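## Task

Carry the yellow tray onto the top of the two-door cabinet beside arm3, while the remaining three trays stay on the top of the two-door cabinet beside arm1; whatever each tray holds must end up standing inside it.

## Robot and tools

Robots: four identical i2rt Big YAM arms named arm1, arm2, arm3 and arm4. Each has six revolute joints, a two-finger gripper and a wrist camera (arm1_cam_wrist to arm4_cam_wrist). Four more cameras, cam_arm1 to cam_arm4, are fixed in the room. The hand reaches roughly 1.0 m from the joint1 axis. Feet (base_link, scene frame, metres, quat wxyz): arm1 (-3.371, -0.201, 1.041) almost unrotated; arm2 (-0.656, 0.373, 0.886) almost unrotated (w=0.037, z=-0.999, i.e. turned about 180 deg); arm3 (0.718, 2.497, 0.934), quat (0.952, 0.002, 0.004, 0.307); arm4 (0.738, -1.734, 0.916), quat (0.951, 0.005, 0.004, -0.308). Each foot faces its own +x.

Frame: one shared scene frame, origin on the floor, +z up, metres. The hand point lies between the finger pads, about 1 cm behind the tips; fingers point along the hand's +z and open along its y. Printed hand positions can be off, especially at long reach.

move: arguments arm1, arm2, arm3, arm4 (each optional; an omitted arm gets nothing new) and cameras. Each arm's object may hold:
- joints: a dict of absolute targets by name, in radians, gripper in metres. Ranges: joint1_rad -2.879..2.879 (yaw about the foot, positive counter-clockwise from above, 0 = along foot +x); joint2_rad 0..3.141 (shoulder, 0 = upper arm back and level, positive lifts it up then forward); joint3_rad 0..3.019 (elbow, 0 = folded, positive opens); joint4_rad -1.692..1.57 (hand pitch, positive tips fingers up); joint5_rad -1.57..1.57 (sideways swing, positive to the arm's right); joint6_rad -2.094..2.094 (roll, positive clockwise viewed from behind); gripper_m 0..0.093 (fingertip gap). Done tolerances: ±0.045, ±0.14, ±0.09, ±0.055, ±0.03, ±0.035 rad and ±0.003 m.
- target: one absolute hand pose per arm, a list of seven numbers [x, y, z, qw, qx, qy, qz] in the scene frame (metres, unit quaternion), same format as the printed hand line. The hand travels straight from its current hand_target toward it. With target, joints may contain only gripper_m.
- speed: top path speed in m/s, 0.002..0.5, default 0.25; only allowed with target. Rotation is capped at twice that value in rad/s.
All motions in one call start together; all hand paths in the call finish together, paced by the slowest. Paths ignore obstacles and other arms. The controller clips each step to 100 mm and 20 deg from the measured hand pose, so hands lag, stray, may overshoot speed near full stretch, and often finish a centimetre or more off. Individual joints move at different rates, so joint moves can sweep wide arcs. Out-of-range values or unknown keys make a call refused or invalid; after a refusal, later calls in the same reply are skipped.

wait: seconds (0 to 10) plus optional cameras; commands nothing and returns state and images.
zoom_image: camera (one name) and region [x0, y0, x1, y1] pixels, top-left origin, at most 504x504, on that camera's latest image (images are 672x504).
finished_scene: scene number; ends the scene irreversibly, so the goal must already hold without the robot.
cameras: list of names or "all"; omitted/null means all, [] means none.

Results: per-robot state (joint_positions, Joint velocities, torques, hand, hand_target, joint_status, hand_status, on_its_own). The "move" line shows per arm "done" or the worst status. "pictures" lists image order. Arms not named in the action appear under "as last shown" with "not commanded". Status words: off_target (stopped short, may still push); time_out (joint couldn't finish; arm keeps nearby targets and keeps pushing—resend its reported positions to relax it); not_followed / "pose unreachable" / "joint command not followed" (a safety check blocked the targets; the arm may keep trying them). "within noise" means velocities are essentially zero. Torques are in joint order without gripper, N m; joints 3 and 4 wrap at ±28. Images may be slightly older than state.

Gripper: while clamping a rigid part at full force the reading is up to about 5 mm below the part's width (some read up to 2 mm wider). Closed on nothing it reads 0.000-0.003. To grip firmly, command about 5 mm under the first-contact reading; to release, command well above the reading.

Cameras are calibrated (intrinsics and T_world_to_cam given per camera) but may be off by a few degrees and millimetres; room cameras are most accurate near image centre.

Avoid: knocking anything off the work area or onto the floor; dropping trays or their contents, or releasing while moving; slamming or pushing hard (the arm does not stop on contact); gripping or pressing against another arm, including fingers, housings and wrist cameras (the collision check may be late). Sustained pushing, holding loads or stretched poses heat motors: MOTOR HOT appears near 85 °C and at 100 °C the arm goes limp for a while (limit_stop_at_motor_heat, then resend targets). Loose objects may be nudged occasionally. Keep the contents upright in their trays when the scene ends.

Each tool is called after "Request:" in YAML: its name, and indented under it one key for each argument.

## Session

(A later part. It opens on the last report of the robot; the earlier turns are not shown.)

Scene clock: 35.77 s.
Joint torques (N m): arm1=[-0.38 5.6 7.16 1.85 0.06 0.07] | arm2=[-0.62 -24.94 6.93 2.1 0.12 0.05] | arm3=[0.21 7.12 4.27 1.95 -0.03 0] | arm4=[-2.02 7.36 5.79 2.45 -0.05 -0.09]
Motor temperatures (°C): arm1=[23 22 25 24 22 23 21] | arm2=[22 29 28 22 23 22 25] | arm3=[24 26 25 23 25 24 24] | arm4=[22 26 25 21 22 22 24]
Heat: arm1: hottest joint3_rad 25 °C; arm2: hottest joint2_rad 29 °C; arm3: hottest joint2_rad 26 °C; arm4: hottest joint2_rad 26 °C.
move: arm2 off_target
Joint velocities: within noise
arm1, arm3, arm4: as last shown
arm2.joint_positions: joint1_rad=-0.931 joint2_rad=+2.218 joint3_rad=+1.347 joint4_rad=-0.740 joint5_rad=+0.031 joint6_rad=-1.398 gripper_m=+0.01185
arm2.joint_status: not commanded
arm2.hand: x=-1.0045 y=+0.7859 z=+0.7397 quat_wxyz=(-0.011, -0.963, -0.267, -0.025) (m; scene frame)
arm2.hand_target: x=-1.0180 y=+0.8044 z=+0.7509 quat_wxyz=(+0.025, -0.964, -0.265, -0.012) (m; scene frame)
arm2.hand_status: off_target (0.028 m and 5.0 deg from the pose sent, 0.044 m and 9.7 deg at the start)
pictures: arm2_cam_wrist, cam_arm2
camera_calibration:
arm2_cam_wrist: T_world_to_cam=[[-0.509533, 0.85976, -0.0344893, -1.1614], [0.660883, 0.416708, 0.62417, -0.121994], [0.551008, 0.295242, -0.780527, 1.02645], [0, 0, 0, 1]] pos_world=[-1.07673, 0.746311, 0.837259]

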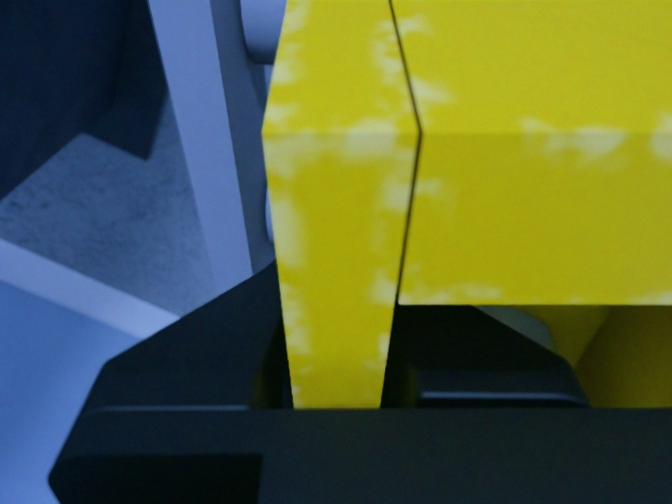

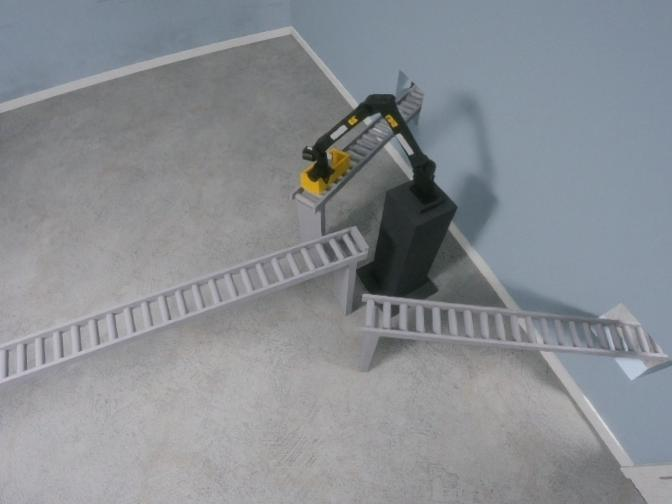

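Request:
move:
  arm2: {"target":[-1.014,0.799,0.725,-0.03,0.9636,0.2672,0.01],"speed":0.06}
  cameras: ["arm2_cam_wrist","cam_arm2"]

Request:
zoom_image:
  camera: "cam_arm2"
  region: [280, 130, 380, 220]

Scene clock: 37.10 s.
Joint torques (N m): arm1=[-0.44 5.66 7.06 1.83 0.05 0.08] | arm2=[-0.62 -22.18 6.67 2.65 -0.27 0.03] | arm3=[0.15 7.18 4.27 1.96 -0.03 0] | arm4=[-1.85 8.35 5.91 2.44 -0.11 -0.1]
Motor temperatures (°C): arm1=[23 22 25 24 22 23 21] | arm2=[22 29 28 22 23 22 25] | arm3=[24 26 25 23 25 24 24] | arm4=[22 26 25 21 22 22 24]
Heat: arm1: hottest joint3_rad 25 °C; arm2: hottest joint2_rad 29 °C; arm3: hottest joint2_rad 26 °C; arm4: hottest joint2_rad 26 °C.
move: arm2 off_target
Joint velocities: within noise
arm1, arm3, arm4: as last shown
arm2.joint_positions: joint1_rad=-0.931 joint2_rad=+2.225 joint3_rad=+1.317 joint4_rad=-0.674 joint5_rad=+0.051 joint6_rad=-1.394 gripper_m=+0.01185
arm2.joint_status: not commanded
arm2.hand: x=-1.0006 y=+0.7867 z=+0.7290 quat_wxyz=(+0.007, -0.964, -0.265, -0.028) (m; scene frame)
arm2.hand_target: x=-1.0128 y=+0.7997 z=+0.7259 quat_wxyz=(+0.032, -0.964, -0.265, -0.014) (m; scene frame)
arm2.hand_status: off_target (0.019 m and 3.4 deg from the pose sent, 0.022 m and 5.0 deg at the start)
pictures: arm2_cam_wrist, cam_arm2
camera_calibration:
arm2_cam_wrist: T_world_to_cam=[[-0.506207, 0.86241, -0.00180112, -1.18311], [0.665112, 0.391728, 0.635748, -0.102733], [0.548981, 0.320622, -0.771895, 0.987376], [0, 0, 0, 1]] pos_world=[-1.07262, 0.743994, 0.825331]

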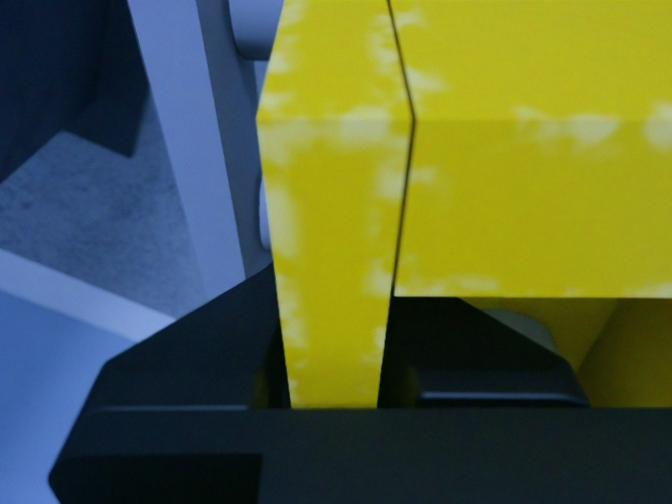

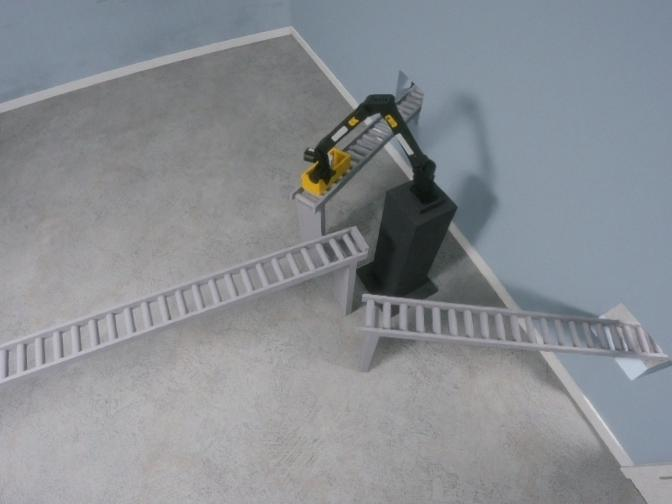

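Scaled by 5.040 from the camera's 672x504 image, which has a finer 960x720 frame.

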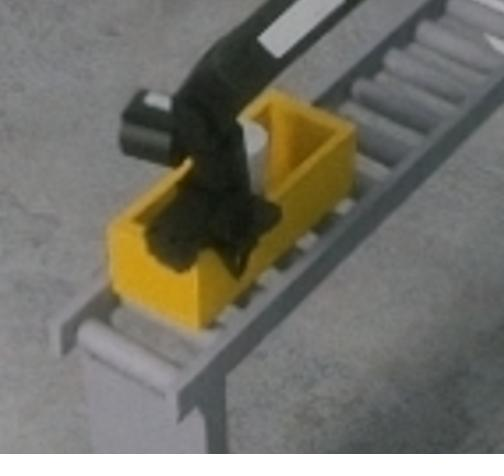

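Request:
move:
  arm2: {"target":[-1.010,0.800,0.778,-0.035,0.9636,0.2672,0.01],"speed":0.1}
  cameras: ["arm2_cam_wrist","cam_arm2"]

Request:
zoom_image:
  camera: "cam_arm2"
  region: [280, 130, 380, 220]

Scene clock: 38.60 s.
Joint torques (N m): arm1=[-0.09 5.71 7.15 1.76 0.05 0.07] | arm2=[-1.26 -27.99 6.34 0.28 0.09 -0.06] | arm3=[0.15 7.12 4.26 1.95 -0.03 0] | arm4=[-1.44 7.3 5.86 2.45 -0.06 -0.14]
Motor temperatures (°C): arm1=[23 22 25 24 22 23 21] | arm2=[22 29 28 22 23 22 26] | arm3=[24 26 25 23 25 24 24] | arm4=[22 26 25 21 22 22 24]
Heat: arm1: hottest joint3_rad 25 °C; arm2: hottest joint2_rad 29 °C; arm3: hottest joint2_rad 26 °C; arm4: hottest joint2_rad 26 °C.
move: arm2 off_target
Joint velocities: within noise
arm1, arm3, arm4: as last shown
arm2.joint_positions: joint1_rad=-0.931 joint2_rad=+2.179 joint3_rad=+1.301 joint4_rad=-0.690 joint5_rad=+0.028 joint6_rad=-1.395 gripper_m=+0.01185
arm2.joint_status: not commanded
arm2.hand: x=-1.0040 y=+0.7845 z=+0.7487 quat_wxyz=(+0.008, -0.964, -0.265, -0.014) (m; scene frame)
arm2.hand_target: x=-1.0106 y=+0.7985 z=+0.7772 quat_wxyz=(+0.033, -0.963, -0.267, -0.007) (m; scene frame)
arm2.hand_status: off_target (0.034 m and 3.1 deg from the pose sent, 0.052 m and 3.8 deg at the start)
pictures: arm2_cam_wrist, cam_arm2
camera_calibration:
arm2_cam_wrist: T_world_to_cam=[[-0.507425, 0.861654, 0.00849302, -1.19118], [0.68143, 0.39522, 0.615999, -0.0836527], [0.527421, 0.31836, -0.787701, 0.997107], [0, 0, 0, 1]] pos_world=[-1.07333, 0.742006, 0.84707]

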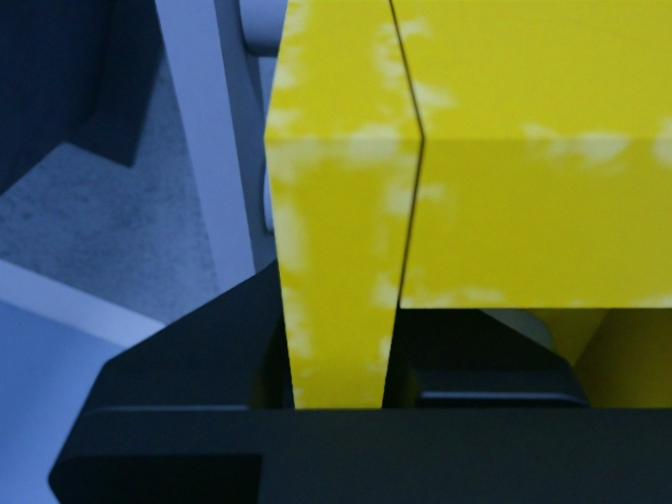

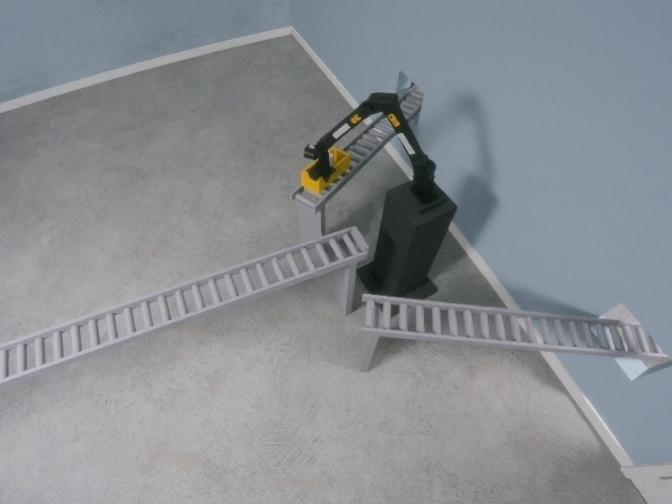

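Scaled by 5.040 from the camera's 672x504 image, which has a finer 960x720 frame.

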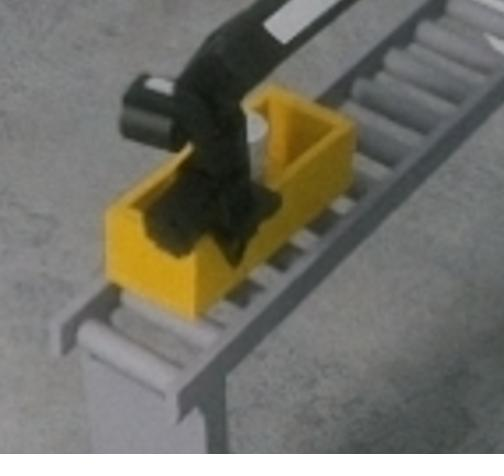

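Request:
move:
  arm2: {"target":[-1.003,0.787,0.755,-0.033,0.9636,0.2672,0.01],"speed":0.06}
  cameras: ["arm2_cam_wrist","cam_arm2"]

Request:
zoom_image:
  camera: "cam_arm2"
  region: [280, 130, 380, 220]

Scene clock: 40.00 s.
Joint torques (N m): arm1=[-0.38 5.42 7.06 1.91 0.07 0.05] | arm2=[-0.38 -25.41 5.55 1.29 0.32 0] | arm3=[0.21 7.12 4.27 1.95 -0.03 -0.01] | arm4=[-1.55 7.88 5.72 2.52 -0.1 -0.13]
Motor temperatures (°C): arm1=[23 22 25 24 22 23 21] | arm2=[22 29 28 22 23 22 26] | arm3=[24 26 25 23 25 24 24] | arm4=[22 26 25 21 22 22 24]
Heat: arm1: hottest joint3_rad 25 °C; arm2: hottest joint2_rad 29 °C; arm3: hottest joint2_rad 26 °C; arm4: hottest joint2_rad 26 °C.
move: arm2 off_target
Joint velocities: within noise
arm1, arm3, arm4: as last shown
arm2.joint_positions: joint1_rad=-0.931 joint2_rad=+2.179 joint3_rad=+1.262 joint4_rad=-0.653 joint5_rad=+0.028 joint6_rad=-1.404 gripper_m=+0.01185
arm2.joint_status: not commanded
arm2.hand: x=-0.9958 y=+0.7751 z=+0.7394 quat_wxyz=(+0.007, -0.963, -0.270, -0.015) (m; scene frame)
arm2.hand_target: x=-1.0030 y=+0.7869 z=+0.7551 quat_wxyz=(+0.033, -0.962, -0.271, -0.010) (m; scene frame)
arm2.hand_status: off_target (0.021 m and 3.0 deg from the pose sent, 0.007 m and 2.9 deg at the start)
pictures: arm2_cam_wrist, cam_arm2
camera_calibration:
arm2_cam_wrist: T_world_to_cam=[[-0.515295, 0.856993, 0.0057788, -1.18108], [0.676661, 0.402708, 0.616405, -0.0907386], [0.525928, 0.321541, -0.787408, 0.984385], [0, 0, 0, 1]] pos_world=[-1.06492, 0.732202, 0.837869]

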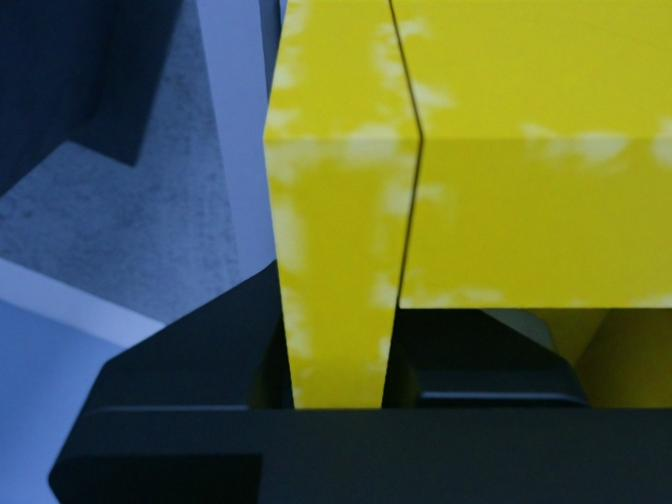

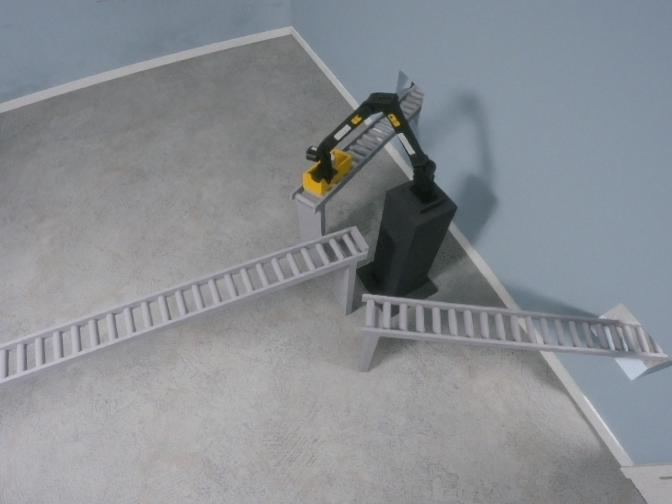

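Scaled by 5.040 from the camera's 672x504 image, which has a finer 960x720 frame.

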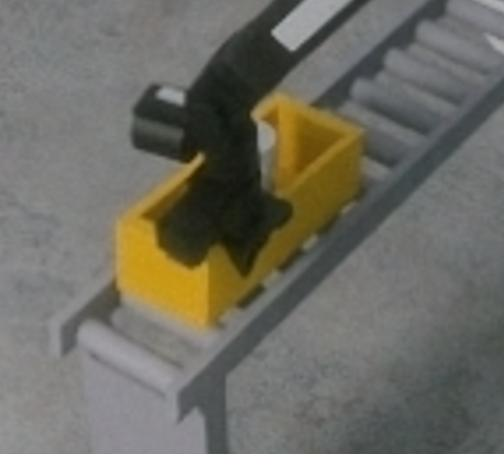

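Request:
move:
  arm2: {"target":[-1.004,0.789,0.722,-0.028,0.9636,0.2672,0.01],"speed":0.06}
  cameras: ["arm2_cam_wrist","cam_arm2"]

Request:
zoom_image:
  camera: "cam_arm2"
  region: [280, 130, 380, 220]

Scene clock: 41.40 s.
Joint torques (N m): arm1=[-0.44 5.36 7.05 1.84 0.06 0.06] | arm2=[-0.62 -21.42 7.31 1.16 -0.33 0.07] | arm3=[0.21 7.18 4.26 1.95 -0.03 0] | arm4=[-1.61 7.41 5.76 2.52 -0.06 -0.1]
Motor temperatures (°C): arm1=[23 23 25 24 22 23 21] | arm2=[22 29 28 22 23 22 26] | arm3=[24 26 25 23 25 24 24] | arm4=[22 26 25 21 22 22 24]
Heat: arm1: hottest joint3_rad 25 °C; arm2: hottest joint2_rad 29 °C; arm3: hottest joint2_rad 26 °C; arm4: hottest joint2_rad 26 °C.
move: arm2 off_target
Joint velocities: within noise
arm1, arm3, arm4: as last shown
arm2.joint_positions: joint1_rad=-0.932 joint2_rad=+2.206 joint3_rad=+1.262 joint4_rad=-0.605 joint5_rad=+0.051 joint6_rad=-1.395 gripper_m=+0.01185
arm2.joint_status: not commanded
arm2.hand: x=-0.9947 y=+0.7811 z=+0.7258 quat_wxyz=(+0.021, -0.964, -0.264, -0.021) (m; scene frame)
arm2.hand_target: x=-1.0027 y=+0.7897 z=+0.7224 quat_wxyz=(+0.030, -0.964, -0.263, -0.014) (m; scene frame)
arm2.hand_status: off_target (0.013 m and 1.5 deg from the pose sent, 0.024 m and 2.5 deg at the start)
pictures: arm2_cam_wrist, cam_arm2
camera_calibration:
arm2_cam_wrist: T_world_to_cam=[[-0.506066, 0.861975, 0.0299467, -1.19793], [0.678419, 0.37638, 0.63094, -0.0738116], [0.532583, 0.339613, -0.775253, 0.954769], [0, 0, 0, 1]] pos_world=[-1.06465, 0.73611, 0.822633]

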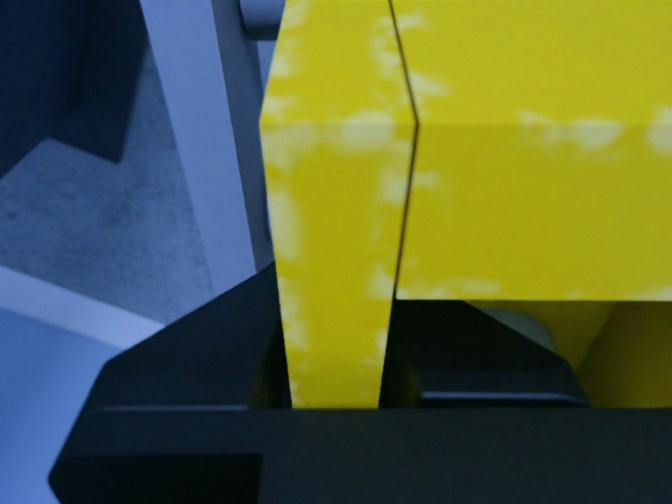

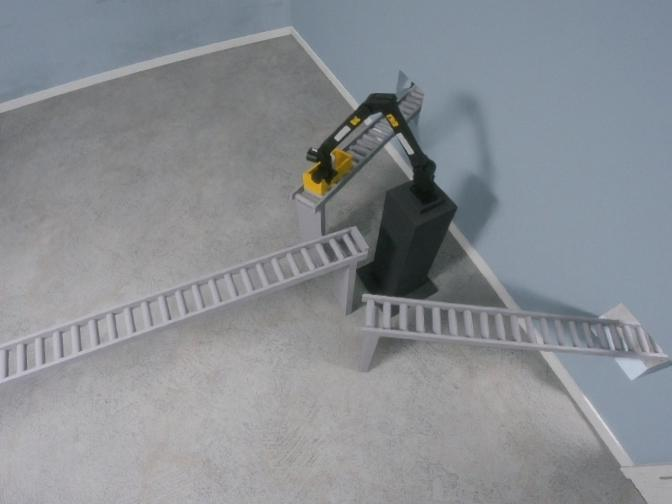

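Scaled by 5.040 from the camera's 672x504 image, which has a finer 960x720 frame.

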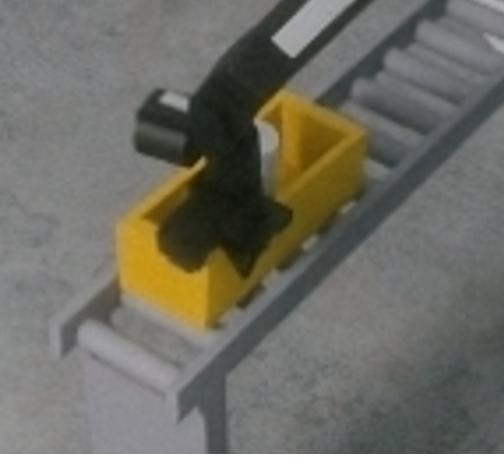

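Request:
move:
  arm2: {"target":[-1.001,0.784,0.708,0.0,0.9636,0.2672,0.01],"speed":0.06}
  cameras: ["arm2_cam_wrist","cam_arm2"]

Request:
zoom_image:
  camera: "cam_arm2"
  region: [280, 130, 380, 220]

Scene clock: 42.80 s.
Joint torques (N m): arm1=[-0.03 5.6 7.01 1.84 0.05 0.07] | arm2=[-1.32 -19.25 8.4 0.23 -0.86 -0.1] | arm3=[0.21 7.12 4.27 1.96 -0.03 0] | arm4=[-1.9 8.12 5.74 2.48 -0.05 -0.06]
Motor temperatures (°C): arm1=[23 23 25 24 22 23 21] | arm2=[22 29 28 22 23 22 26] | arm3=[24 26 25 23 25 24 24] | arm4=[22 26 25 21 22 22 24]
Heat: arm1: hottest joint3_rad 25 °C; arm2: hottest joint2_rad 29 °C; arm3: hottest joint2_rad 26 °C; arm4: hottest joint2_rad 26 °C.
move: arm2 off_target
Joint velocities: within noise
arm1.joint_positions: joint1_rad=-0.855 joint2_rad=+0.457 joint3_rad=+1.516 joint4_rad=-1.482 joint5_rad=+0.160 joint6_rad=+0.364 gripper_m=+0.09396
arm1.joint_status: not commanded
arm1.hand: x=-3.4087 y=-0.0829 z=+1.6331 quat_wxyz=(-0.218, +0.630, -0.552, -0.501) (m; scene frame)
arm1.hand_target: x=-3.4059 y=-0.0869 z=+1.6395 quat_wxyz=(-0.220, +0.625, -0.549, -0.509) (m; scene frame)
arm1.hand_status: not commanded
arm2.joint_positions: joint1_rad=-0.932 joint2_rad=+2.224 joint3_rad=+1.278 joint4_rad=-0.615 joint5_rad=+0.035 joint6_rad=-1.392 gripper_m=+0.01185
arm2.joint_status: not commanded
arm2.hand: x=-0.9979 y=+0.7804 z=+0.7203 quat_wxyz=(+0.013, -0.965, -0.263, -0.016) (m; scene frame)
arm2.hand_target: x=-1.0008 y=+0.7838 z=+0.7081 quat_wxyz=(+0.001, -0.964, -0.267, -0.010) (m; scene frame)
arm2.hand_status: off_target (0.013 m and 1.7 deg from the pose sent, 0.019 m and 2.8 deg at the start)
arm3.joint_positions: joint1_rad=+0.777 joint2_rad=+0.424 joint3_rad=+1.674 joint4_rad=-1.435 joint5_rad=-0.206 joint6_rad=+0.485 gripper_m=+0.09396
arm3.joint_status: not commanded
arm3.hand: x=+0.7004 y=+2.5644 z=+1.5999 quat_wxyz=(-0.307, +0.395, -0.658, -0.563) (m; scene frame)
arm3.hand_target: x=+0.6998 y=+2.5602 z=+1.6054 quat_wxyz=(-0.311, +0.393, -0.653, -0.568) (m; scene frame)
arm3.hand_status: not commanded
arm4.joint_positions: joint1_rad=+0.860 joint2_rad=+0.370 joint3_rad=+1.622 joint4_rad=-1.329 joint5_rad=-0.136 joint6_rad=-0.547 gripper_m=+0.09396
arm4.joint_status: not commanded
arm4.hand: x=+0.7918 y=-1.7066 z=+1.5908 quat_wxyz=(-0.677, +0.318, -0.661, +0.052) (m; scene frame)
arm4.hand_target: x=+0.7854 y=-1.7082 z=+1.5954 quat_wxyz=(-0.684, +0.316, -0.656, +0.053) (m; scene frame)
arm4.hand_status: not commanded
pictures: arm2_cam_wrist, cam_arm2
camera_calibration:
arm2_cam_wrist: T_world_to_cam=[[-0.503398, 0.863897, 0.016494, -1.18781], [0.683246, 0.386301, 0.619634, -0.0626848], [0.528929, 0.323192, -0.784717, 0.968408], [0, 0, 0, 1]] pos_world=[-1.06733, 0.737379, 0.81836]

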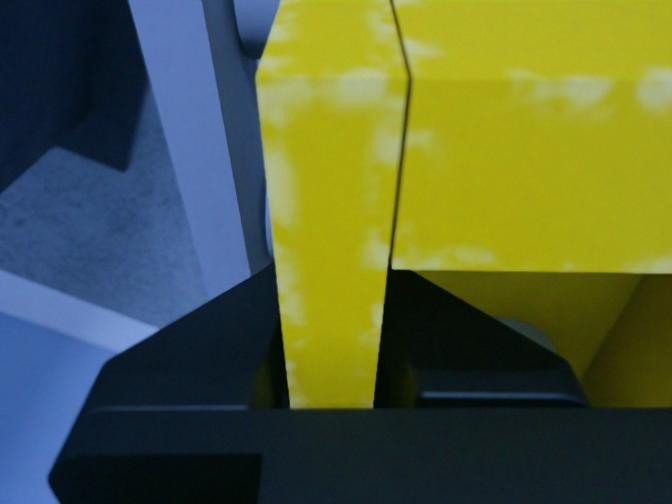

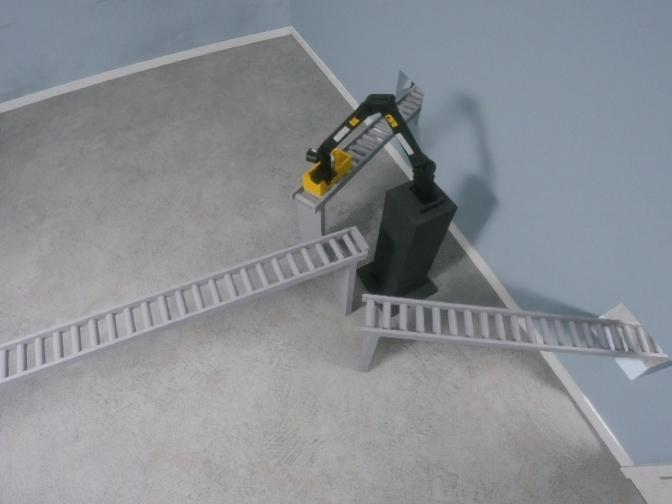

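Scaled by 5.040 from the camera's 672x504 image, which has a finer 960x720 frame.

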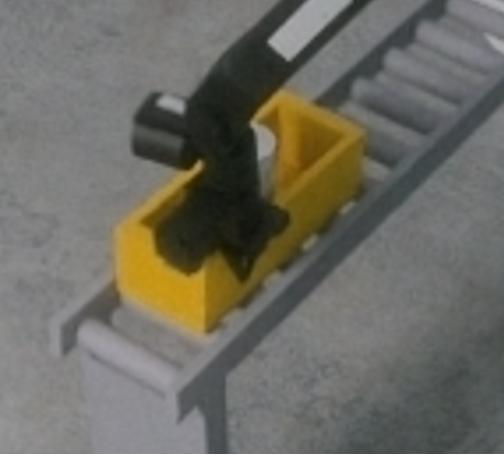

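Request:
move:
  arm2: {"target":[-0.996,0.7755,0.728,-0.005,0.9636,0.2672,0.01],"speed":0.05}
  cameras: ["arm2_cam_wrist"]

Request:
move:
  arm2: {"target":[-0.996,0.7755,0.712,0.0,0.9636,0.2672,0.01],"speed":0.05}
  cameras: ["arm2_cam_wrist","cam_arm2"]

Request:
zoom_image:
  camera: "cam_arm2"
  region: [280, 130, 380, 220]

Scene clock: 44.60 s.
Joint torques (N m): arm1=[-0.26 5.48 7.08 1.73 0.07 0.06] | arm2=[-0.79 -24.53 4.38 0.09 -0.65 -0.06] | arm3=[0.26 7.12 4.27 1.95 -0.03 0] | arm4=[-2.08 7.71 6.04 2.69 -0.09 -0.12]
Motor temperatures (°C): arm1=[23 23 25 24 22 23 21] | arm2=[22 30 28 22 23 22 26] | arm3=[24 26 25 23 25 24 24] | arm4=[22 26 25 21 22 22 24]
Heat: arm1: hottest joint3_rad 25 °C; arm2: hottest joint2_rad 30 °C; arm3: hottest joint2_rad 26 °C; arm4: hottest joint2_rad 26 °C.
move: arm2 done
Joint velocities: within noise
arm1, arm3, arm4: as last shown
arm2.joint_positions: joint1_rad=-0.932 joint2_rad=+2.219 joint3_rad=+1.276 joint4_rad=-0.618 joint5_rad=+0.033 joint6_rad=-1.392 gripper_m=+0.01185
arm2.joint_status: not commanded
arm2.hand: x=-0.9979 y=+0.7800 z=+0.7226 quat_wxyz=(+0.013, -0.965, -0.263, -0.015) (m; scene frame)
arm2.hand_target: x=-0.9960 y=+0.7756 z=+0.7280 quat_wxyz=(+0.005, -0.964, -0.267, -0.010) (m; scene frame)
arm2.hand_status: done (0.007 m and 1.1 deg from the pose sent, 0.009 m and 1.2 deg at the start)
pictures: arm2_cam_wrist
camera_calibration:
arm2_cam_wrist: T_world_to_cam=[[-0.50346, 0.86386, 0.0165729, -1.18764], [0.684036, 0.386793, 0.618454, -0.0626819], [0.527848, 0.322703, -0.785646, 0.970302], [0, 0, 0, 1]] pos_world=[-1.06723, 0.737082, 0.820763]

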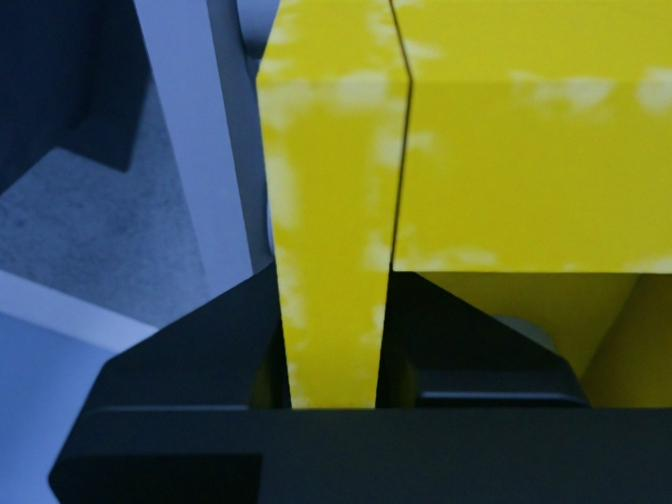

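Scene clock: 45.57 s.
Joint torques (N m): arm1=[-0.15 5.83 7.13 1.83 0.04 0.09] | arm2=[-0.91 -20.95 5.5 0.57 -0.78 -0.08] | arm3=[0.26 7.12 4.27 1.96 -0.03 0] | arm4=[-1.96 7.12 5.83 2.39 -0.05 -0.05]
Motor temperatures (°C): arm1=[23 23 25 24 22 23 21] | arm2=[22 30 27 22 23 22 26] | arm3=[24 26 25 23 25 24 24] | arm4=[22 26 25 21 22 22 24]
Heat: arm1: hottest joint3_rad 25 °C; arm2: hottest joint2_rad 30 °C; arm3: hottest joint2_rad 26 °C; arm4: hottest joint2_rad 26 °C.
move: arm2 off_target
Joint velocities: within noise
arm1, arm3, arm4: as last shown
arm2.joint_positions: joint1_rad=-0.932 joint2_rad=+2.219 joint3_rad=+1.276 joint4_rad=-0.618 joint5_rad=+0.031 joint6_rad=-1.392 gripper_m=+0.01185
arm2.joint_status: not commanded
arm2.hand: x=-0.9981 y=+0.7799 z=+0.7226 quat_wxyz=(+0.012, -0.965, -0.263, -0.014) (m; scene frame)
arm2.hand_target: x=-0.9959 y=+0.7754 z=+0.7122 quat_wxyz=(+0.000, -0.964, -0.267, -0.010) (m; scene frame)
arm2.hand_status: off_target (0.012 m and 1.6 deg from the pose sent, 0.012 m and 1.6 deg at the start)
pictures: arm2_cam_wrist, cam_arm2
camera_calibration:
arm2_cam_wrist: T_world_to_cam=[[-0.503428, 0.863884, 0.016282, -1.18735], [0.684775, 0.387418, 0.617244, -0.0613212], [0.526919, 0.321887, -0.786603, 0.970861], [0, 0, 0, 1]] pos_world=[-1.06732, 0.736985, 0.820865]

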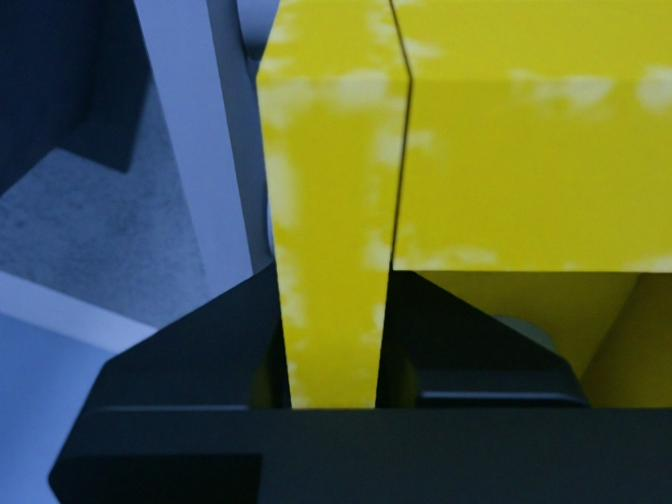

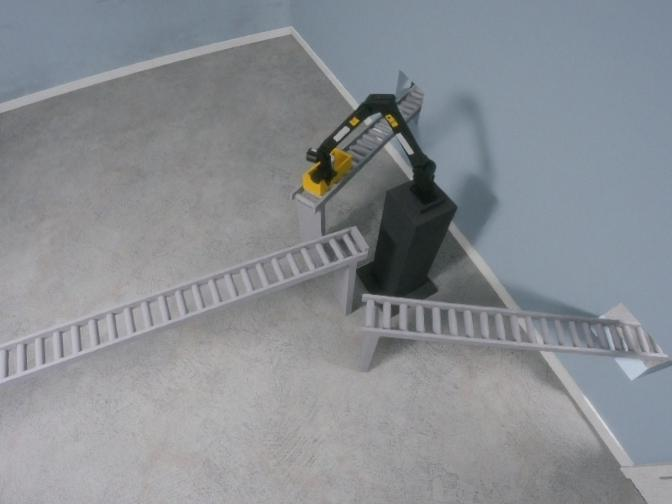

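Scaled by 5.040 from the camera's 672x504 image, which has a finer 960x720 frame.

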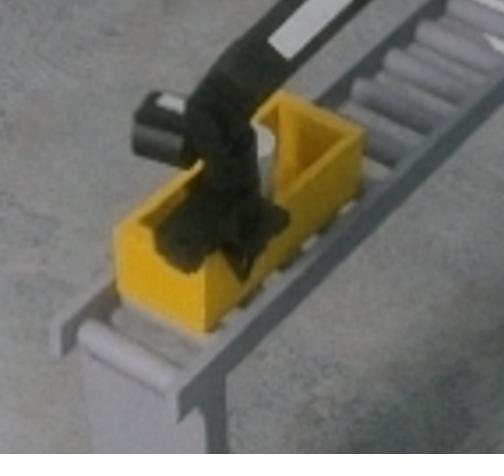

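Request:
move:
  arm2: {"target":[-0.998,0.7815,0.768,-0.033,0.9636,0.2672,0.01],"speed":0.08}
  cameras: ["arm2_cam_wrist","cam_arm2"]

Request:
zoom_image:
  camera: "cam_arm2"
  region: [280, 130, 380, 220]

Scene clock: 47.27 s.
Joint torques (N m): arm1=[-0.32 5.19 7.08 1.78 0.08 0.08] | arm2=[-0.26 -25.88 5.68 0.09 0.28 -0.01] | arm3=[0.26 7.18 4.26 1.98 -0.02 0] | arm4=[-1.38 7.47 6.01 2.5 0.01 -0.07]
Motor temperatures (°C): arm1=[23 23 26 24 22 23 21] | arm2=[22 30 27 22 23 22 26] | arm3=[24 26 25 23 25 24 24] | arm4=[22 26 25 21 22 22 24]
Heat: arm1: hottest joint3_rad 26 °C; arm2: hottest joint2_rad 30 °C; arm3: hottest joint2_rad 26 °C; arm4: hottest joint2_rad 26 °C.
move: arm2 off_target
Joint velocities: within noise
arm1, arm3, arm4: as last shown
arm2.joint_positions: joint1_rad=-0.932 joint2_rad=+2.154 joint3_rad=+1.233 joint4_rad=-0.630 joint5_rad=+0.021 joint6_rad=-1.404 gripper_m=+0.01185
arm2.joint_status: not commanded
arm2.hand: x=-0.9943 y=+0.7725 z=+0.7455 quat_wxyz=(+0.015, -0.963, -0.269, -0.007) (m; scene frame)
arm2.hand_target: x=-0.9991 y=+0.7804 z=+0.7672 quat_wxyz=(+0.031, -0.962, -0.271, -0.006) (m; scene frame)
arm2.hand_status: off_target (0.025 m and 2.1 deg from the pose sent, 0.045 m and 2.5 deg at the start)
pictures: arm2_cam_wrist, cam_arm2
camera_calibration:
arm2_cam_wrist: T_world_to_cam=[[-0.51388, 0.857525, 0.0240422, -1.19068], [0.688699, 0.395675, 0.607564, -0.070481], [0.511489, 0.328773, -0.793906, 0.974086], [0, 0, 0, 1]] pos_world=[-1.06156, 0.728669, 0.844782]

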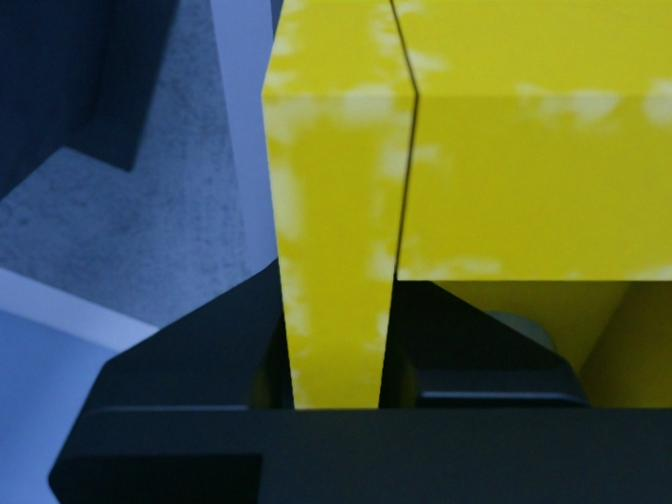

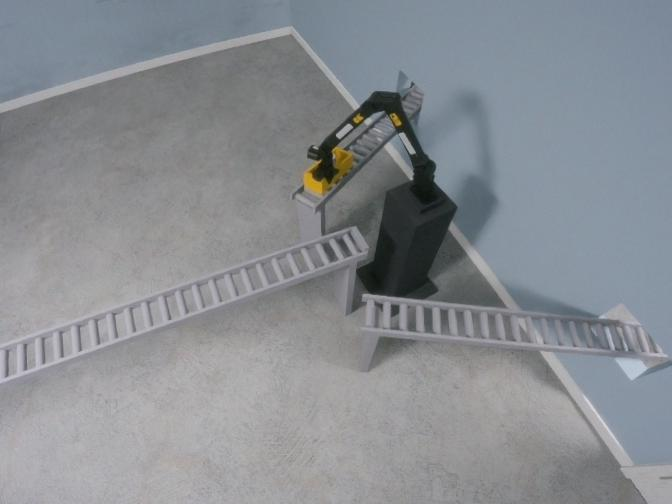

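Scaled by 5.040 from the camera's 672x504 image, which has a finer 960x720 frame.

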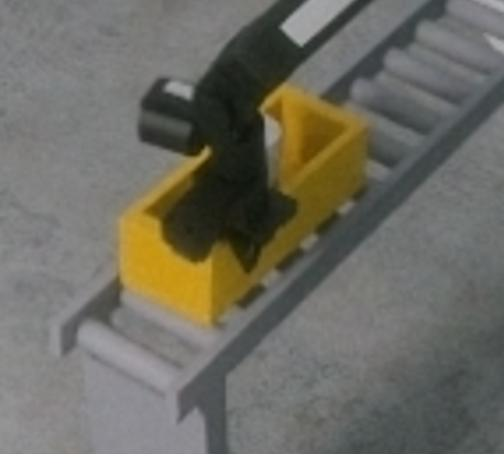

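Request:
move:
  arm2: {"target":[-0.996,0.779,0.738,-0.025,0.9636,0.2672,0.01],"speed":0.05}
  cameras: []

Request:
move:
  arm2: {"target":[-0.992,0.772,0.715,-0.01,0.9636,0.2672,0.01],"speed":0.05}
  cameras: ["arm2_cam_wrist","cam_arm2"]

Request:
zoom_image:
  camera: "cam_arm2"
  region: [280, 130, 380, 220]

Scene clock: 48.80 s.
Joint torques (N m): arm1=[-0.03 5.66 7.08 1.83 0.07 0.07] | arm2=[-0.73 -23.59 5.87 1.25 0.22 0.06] | arm3=[0.21 7.12 4.27 1.95 -0.03 -0.01] | arm4=[-1.44 8.47 5.78 2.54 -0.07 -0.12]
Motor temperatures (°C): arm1=[23 23 26 24 22 23 21] | arm2=[22 31 27 22 23 22 26] | arm3=[24 26 25 23 25 24 24] | arm4=[22 26 26 21 22 22 24]
Heat: arm1: hottest joint3_rad 26 °C; arm2: hottest joint2_rad 31 °C; arm3: hottest joint2_rad 26 °C; arm4: hottest joint2_rad 26 °C.
move: arm2 off_target
Joint velocities: within noise
arm1, arm3, arm4: as last shown
arm2.joint_positions: joint1_rad=-0.932 joint2_rad=+2.186 joint3_rad=+1.233 joint4_rad=-0.624 joint5_rad=+0.024 joint6_rad=-1.404 gripper_m=+0.01185
arm2.joint_status: not commanded
arm2.hand: x=-0.9890 y=+0.7672 z=+0.7296 quat_wxyz=(+0.004, -0.963, -0.269, -0.014) (m; scene frame)
arm2.hand_target: x=-0.9960 y=+0.7787 z=+0.7384 quat_wxyz=(+0.024, -0.963, -0.267, -0.010) (m; scene frame)
arm2.hand_status: off_target (0.016 m and 2.5 deg from the pose sent, 0.010 m and 1.3 deg at the start)
pictures: none
No camera images: "cameras" was empty.

Scene clock: 49.80 s.
Joint torques (N m): arm1=[-0.09 5.36 7.08 1.87 0.06 0.07] | arm2=[-0.56 -20.84 6.06 1.11 -0.37 0.04] | arm3=[0.21 7.12 4.26 1.98 -0.03 0] | arm4=[-1.96 7.36 5.74 2.45 -0.07 -0.11]
Motor temperatures (°C): arm1=[23 23 26 24 22 23 21] | arm2=[22 31 27 22 23 22 26] | arm3=[24 26 25 23 25 24 24] | arm4=[22 26 26 21 22 22 24]
Heat: arm1: hottest joint3_rad 26 °C; arm2: hottest joint2_rad 31 °C; arm3: hottest joint2_rad 26 °C; arm4: hottest joint2_rad 26 °C.
move: arm2 done
Joint velocities: within noise
arm1, arm3, arm4: as last shown
arm2.joint_positions: joint1_rad=-0.932 joint2_rad=+2.201 joint3_rad=+1.233 joint4_rad=-0.602 joint5_rad=+0.038 joint6_rad=-1.394 gripper_m=+0.01185
arm2.joint_status: not commanded
arm2.hand: x=-0.9877 y=+0.7694 z=+0.7221 quat_wxyz=(+0.009, -0.964, -0.264, -0.019) (m; scene frame)
arm2.hand_target: x=-0.9907 y=+0.7728 z=+0.7152 quat_wxyz=(+0.012, -0.965, -0.263, -0.014) (m; scene frame)
arm2.hand_status: done (0.009 m and 1.1 deg from the pose sent, 0.016 m and 0.9 deg at the start)
pictures: arm2_cam_wrist, cam_arm2
camera_calibration:
arm2_cam_wrist: T_world_to_cam=[[-0.504804, 0.863197, 0.00801207, -1.168], [0.677463, 0.3904, 0.623404, -0.0780515], [0.534992, 0.320125, -0.781859, 0.974267], [0, 0, 0, 1]] pos_world=[-1.05796, 0.726795, 0.819755]

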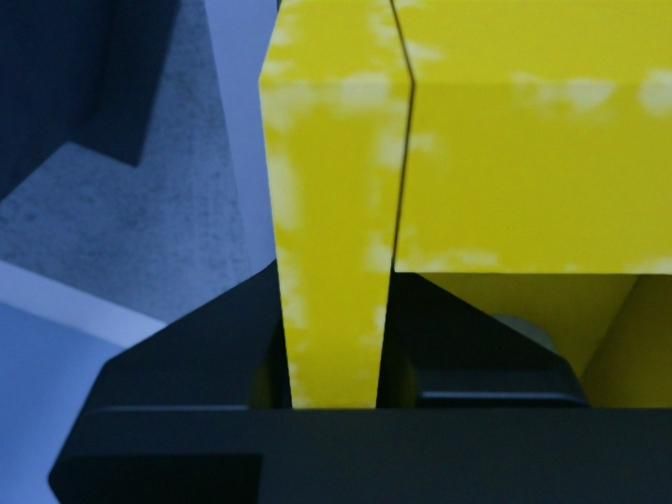

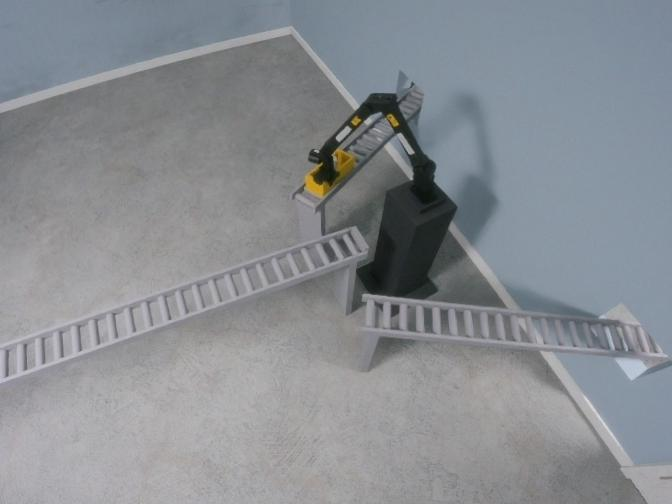

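Scaled by 5.040 from the camera's 672x504 image, which has a finer 960x720 frame.

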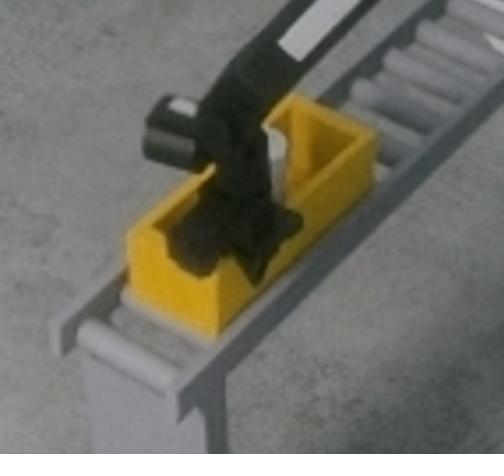

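Request:
move:
  arm2: {"target":[-0.992,0.774,0.690,0.0,0.9636,0.2672,0.01],"speed":0.05}
  cameras: ["arm2_cam_wrist","cam_arm2"]

Request:
zoom_image:
  camera: "cam_arm2"
  region: [280, 130, 380, 220]

Scene clock: 51.13 s.
Joint torques (N m): arm1=[0.09 5.48 7.15 1.77 0.06 0.05] | arm2=[-1.14 -16.62 7.8 1.48 -0.89 -0.15] | arm3=[0.21 7.18 4.27 1.95 -0.03 -0.01] | arm4=[-1.49 7.77 5.93 2.55 -0.05 -0.09]
Motor temperatures (°C): arm1=[23 23 26 24 22 23 21] | arm2=[22 31 27 22 23 22 26] | arm3=[24 26 25 23 25 24 24] | arm4=[22 26 26 21 22 22 24]
Heat: arm1: hottest joint3_rad 26 °C; arm2: hottest joint2_rad 31 °C; arm3: hottest joint2_rad 26 °C; arm4: hottest joint2_rad 26 °C.
move: arm2 off_target
Joint velocities: within noise
arm1, arm3, arm4: as last shown
arm2.joint_positions: joint1_rad=-0.932 joint2_rad=+2.212 joint3_rad=+1.239 joint4_rad=-0.595 joint5_rad=+0.035 joint6_rad=-1.384 gripper_m=+0.01189
arm2.joint_status: not commanded
arm2.hand: x=-0.9894 y=+0.7706 z=+0.7179 quat_wxyz=(+0.010, -0.966, -0.259, -0.017) (m; scene frame)
arm2.hand_target: x=-0.9909 y=+0.7727 z=+0.6912 quat_wxyz=(+0.000, -0.964, -0.267, -0.010) (m; scene frame)
arm2.hand_status: off_target (0.028 m and 1.7 deg from the pose sent, 0.033 m and 1.5 deg at the start)
pictures: arm2_cam_wrist, cam_arm2
camera_calibration:
arm2_cam_wrist: T_world_to_cam=[[-0.496789, 0.867808, 0.0104843, -1.16727], [0.683743, 0.383921, 0.620565, -0.0614912], [0.534506, 0.315458, -0.784085, 0.97625], [0, 0, 0, 1]] pos_world=[-1.05965, 0.728605, 0.81586]

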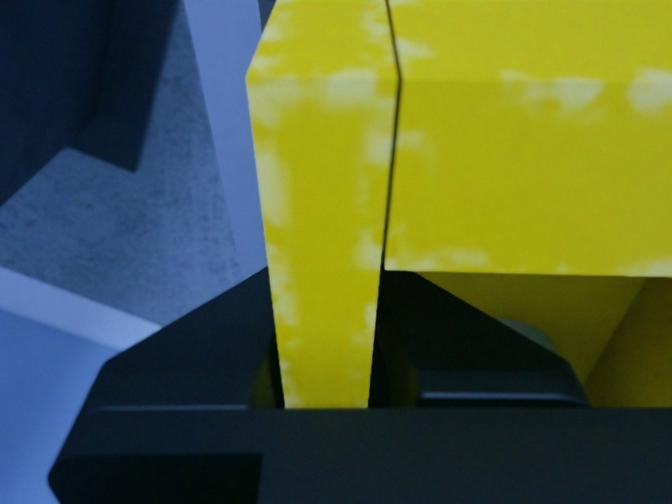

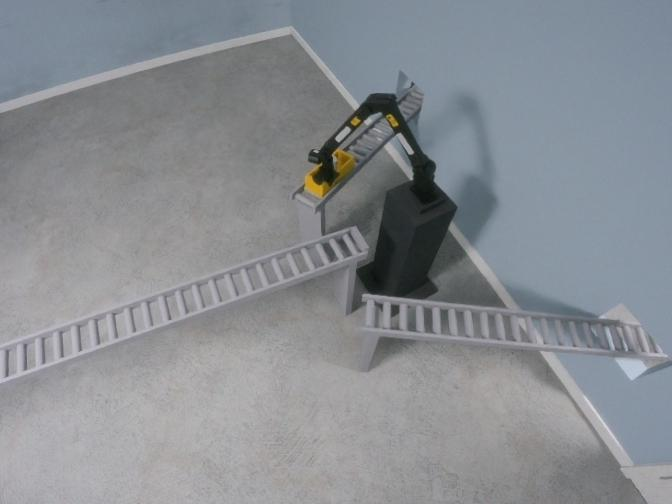

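Scaled by 5.040 from the camera's 672x504 image, which has a finer 960x720 frame.

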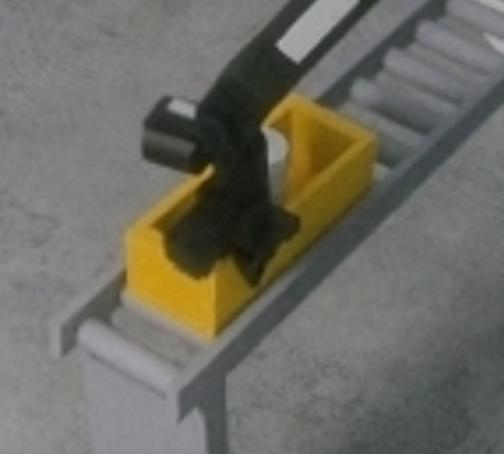

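Request:
move:
  arm2: {"target":[-0.991,0.772,0.716,0.01,0.9645,0.263,0.014],"speed":0.08}
  cameras: []

Request:
move:
  arm2: {"joints":{"gripper_m":0.03}}
  cameras: ["arm2_cam_wrist","cam_arm2"]

Request:
zoom_image:
  camera: "cam_arm2"
  region: [280, 130, 380, 220]

Scene clock: 52.47 s.
Joint torques (N m): arm1=[0.32 5.36 7.06 1.8 0.05 0.06] | arm2=[-1.14 -20.89 7.27 -0.14 -0.84 -0.1] | arm3=[0.21 7.12 4.27 1.98 -0.02 0] | arm4=[-1.55 7.18 5.72 2.61 -0.04 -0.07]
Motor temperatures (°C): arm1=[23 23 26 24 22 23 21] | arm2=[22 31 27 22 23 22 26] | arm3=[24 26 25 23 25 24 24] | arm4=[22 26 26 21 22 22 24]
Heat: arm1: hottest joint3_rad 26 °C; arm2: hottest joint2_rad 31 °C; arm3: hottest joint2_rad 26 °C; arm4: hottest joint2_rad 26 °C.
move: arm2 done
Joint velocities: within noise
arm1, arm3, arm4: as last shown
arm2.joint_positions: joint1_rad=-0.932 joint2_rad=+2.212 joint3_rad=+1.250 joint4_rad=-0.616 joint5_rad=+0.033 joint6_rad=-1.383 gripper_m=+0.01190
arm2.joint_status: not commanded
arm2.hand: x=-0.9902 y=+0.7711 z=+0.7204 quat_wxyz=(+0.005, -0.966, -0.259, -0.019) (m; scene frame)
arm2.hand_target: x=-0.9923 y=+0.7736 z=+0.7160 quat_wxyz=(-0.005, -0.965, -0.263, -0.012) (m; scene frame)
arm2.hand_status: done (0.005 m and 1.9 deg from the pose sent, 0.003 m and 2.4 deg at the start)
pictures: none
No camera images: "cameras" was empty.

Scene clock: 53.03 s.
Joint torques (N m): arm1=[-0.21 5.36 7.08 1.77 0.03 0.06] | arm2=[-0.73 -21.01 7.42 -0.05 -0.25 -0.06] | arm3=[0.15 7.12 4.26 1.95 -0.03 0] | arm4=[-2.02 7.65 5.86 2.55 -0.01 -0.08]
Motor temperatures (°C): arm1=[23 23 26 24 22 23 21] | arm2=[22 31 27 22 23 22 26] | arm3=[24 26 25 23 25 24 24] | arm4=[22 26 26 21 22 22 24]
Heat: arm1: hottest joint3_rad 26 °C; arm2: hottest joint2_rad 31 °C; arm3: hottest joint2_rad 26 °C; arm4: hottest joint2_rad 26 °C.
move: arm2 done
Joint velocities: within noise
arm1.joint_positions: joint1_rad=-0.855 joint2_rad=+0.457 joint3_rad=+1.516 joint4_rad=-1.482 joint5_rad=+0.160 joint6_rad=+0.364 gripper_m=+0.09396
arm1.joint_status: not commanded
arm1.hand: x=-3.4087 y=-0.0829 z=+1.6331 quat_wxyz=(-0.218, +0.630, -0.552, -0.501) (m; scene frame)
arm1.hand_target: x=-3.4059 y=-0.0869 z=+1.6395 quat_wxyz=(-0.220, +0.625, -0.549, -0.509) (m; scene frame)
arm1.hand_status: not commanded
arm2.joint_positions: joint1_rad=-0.933 joint2_rad=+2.214 joint3_rad=+1.251 joint4_rad=-0.628 joint5_rad=+0.016 joint6_rad=-1.386 gripper_m=+0.02981
arm2.joint_status: all done
arm2.hand: x=-0.9900 y=+0.7668 z=+0.7195 quat_wxyz=(-0.005, -0.965, -0.260, -0.014) (m; scene frame)
arm2.hand_target: x=-0.9909 y=+0.7720 z=+0.7160 quat_wxyz=(-0.009, -0.965, -0.263, -0.014) (m; scene frame)
arm2.hand_status: not commanded
arm3.joint_positions: joint1_rad=+0.777 joint2_rad=+0.424 joint3_rad=+1.674 joint4_rad=-1.435 joint5_rad=-0.206 joint6_rad=+0.485 gripper_m=+0.09396
arm3.joint_status: not commanded
arm3.hand: x=+0.7004 y=+2.5644 z=+1.5999 quat_wxyz=(-0.307, +0.395, -0.658, -0.563) (m; scene frame)
arm3.hand_target: x=+0.6998 y=+2.5602 z=+1.6054 quat_wxyz=(-0.311, +0.393, -0.653, -0.568) (m; scene frame)
arm3.hand_status: not commanded
arm4.joint_positions: joint1_rad=+0.860 joint2_rad=+0.370 joint3_rad=+1.622 joint4_rad=-1.329 joint5_rad=-0.136 joint6_rad=-0.547 gripper_m=+0.09396
arm4.joint_status: not commanded
arm4.hand: x=+0.7918 y=-1.7066 z=+1.5908 quat_wxyz=(-0.677, +0.318, -0.661, +0.052) (m; scene frame)
arm4.hand_target: x=+0.7854 y=-1.7082 z=+1.5954 quat_wxyz=(-0.684, +0.316, -0.656, +0.053) (m; scene frame)
arm4.hand_status: not commanded
pictures: arm2_cam_wrist, cam_arm2
camera_calibration:
arm2_cam_wrist: T_world_to_cam=[[-0.497552, 0.867272, -0.0167766, -1.14497], [0.682269, 0.403214, 0.609858, -0.0691949], [0.535677, 0.29199, -0.792333, 1.00412], [0, 0, 0, 1]] pos_world=[-1.06036, 0.727709, 0.818586]

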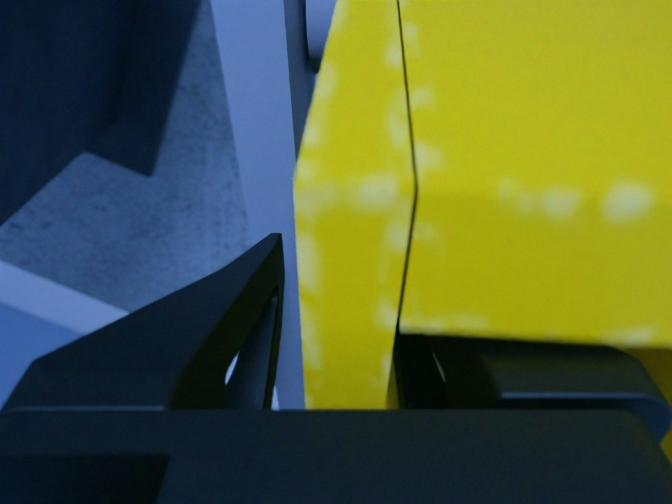

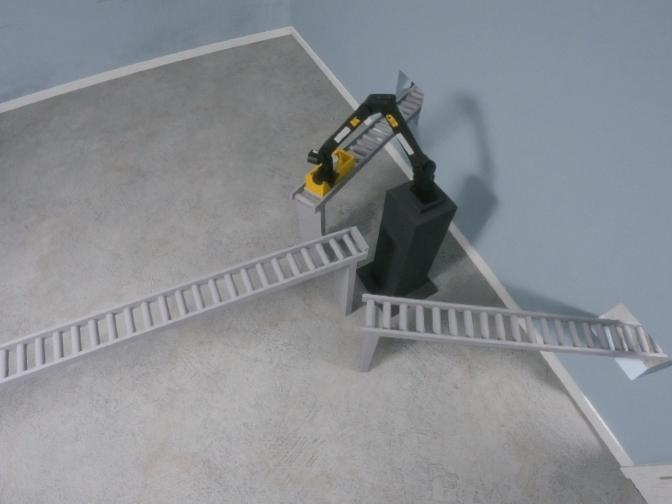

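Scaled by 5.040 from the camera's 672x504 image, which has a finer 960x720 frame.

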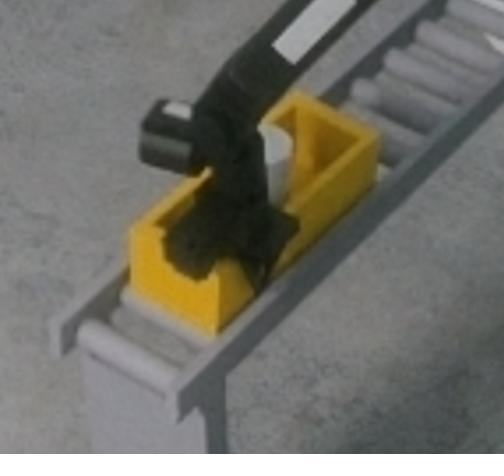

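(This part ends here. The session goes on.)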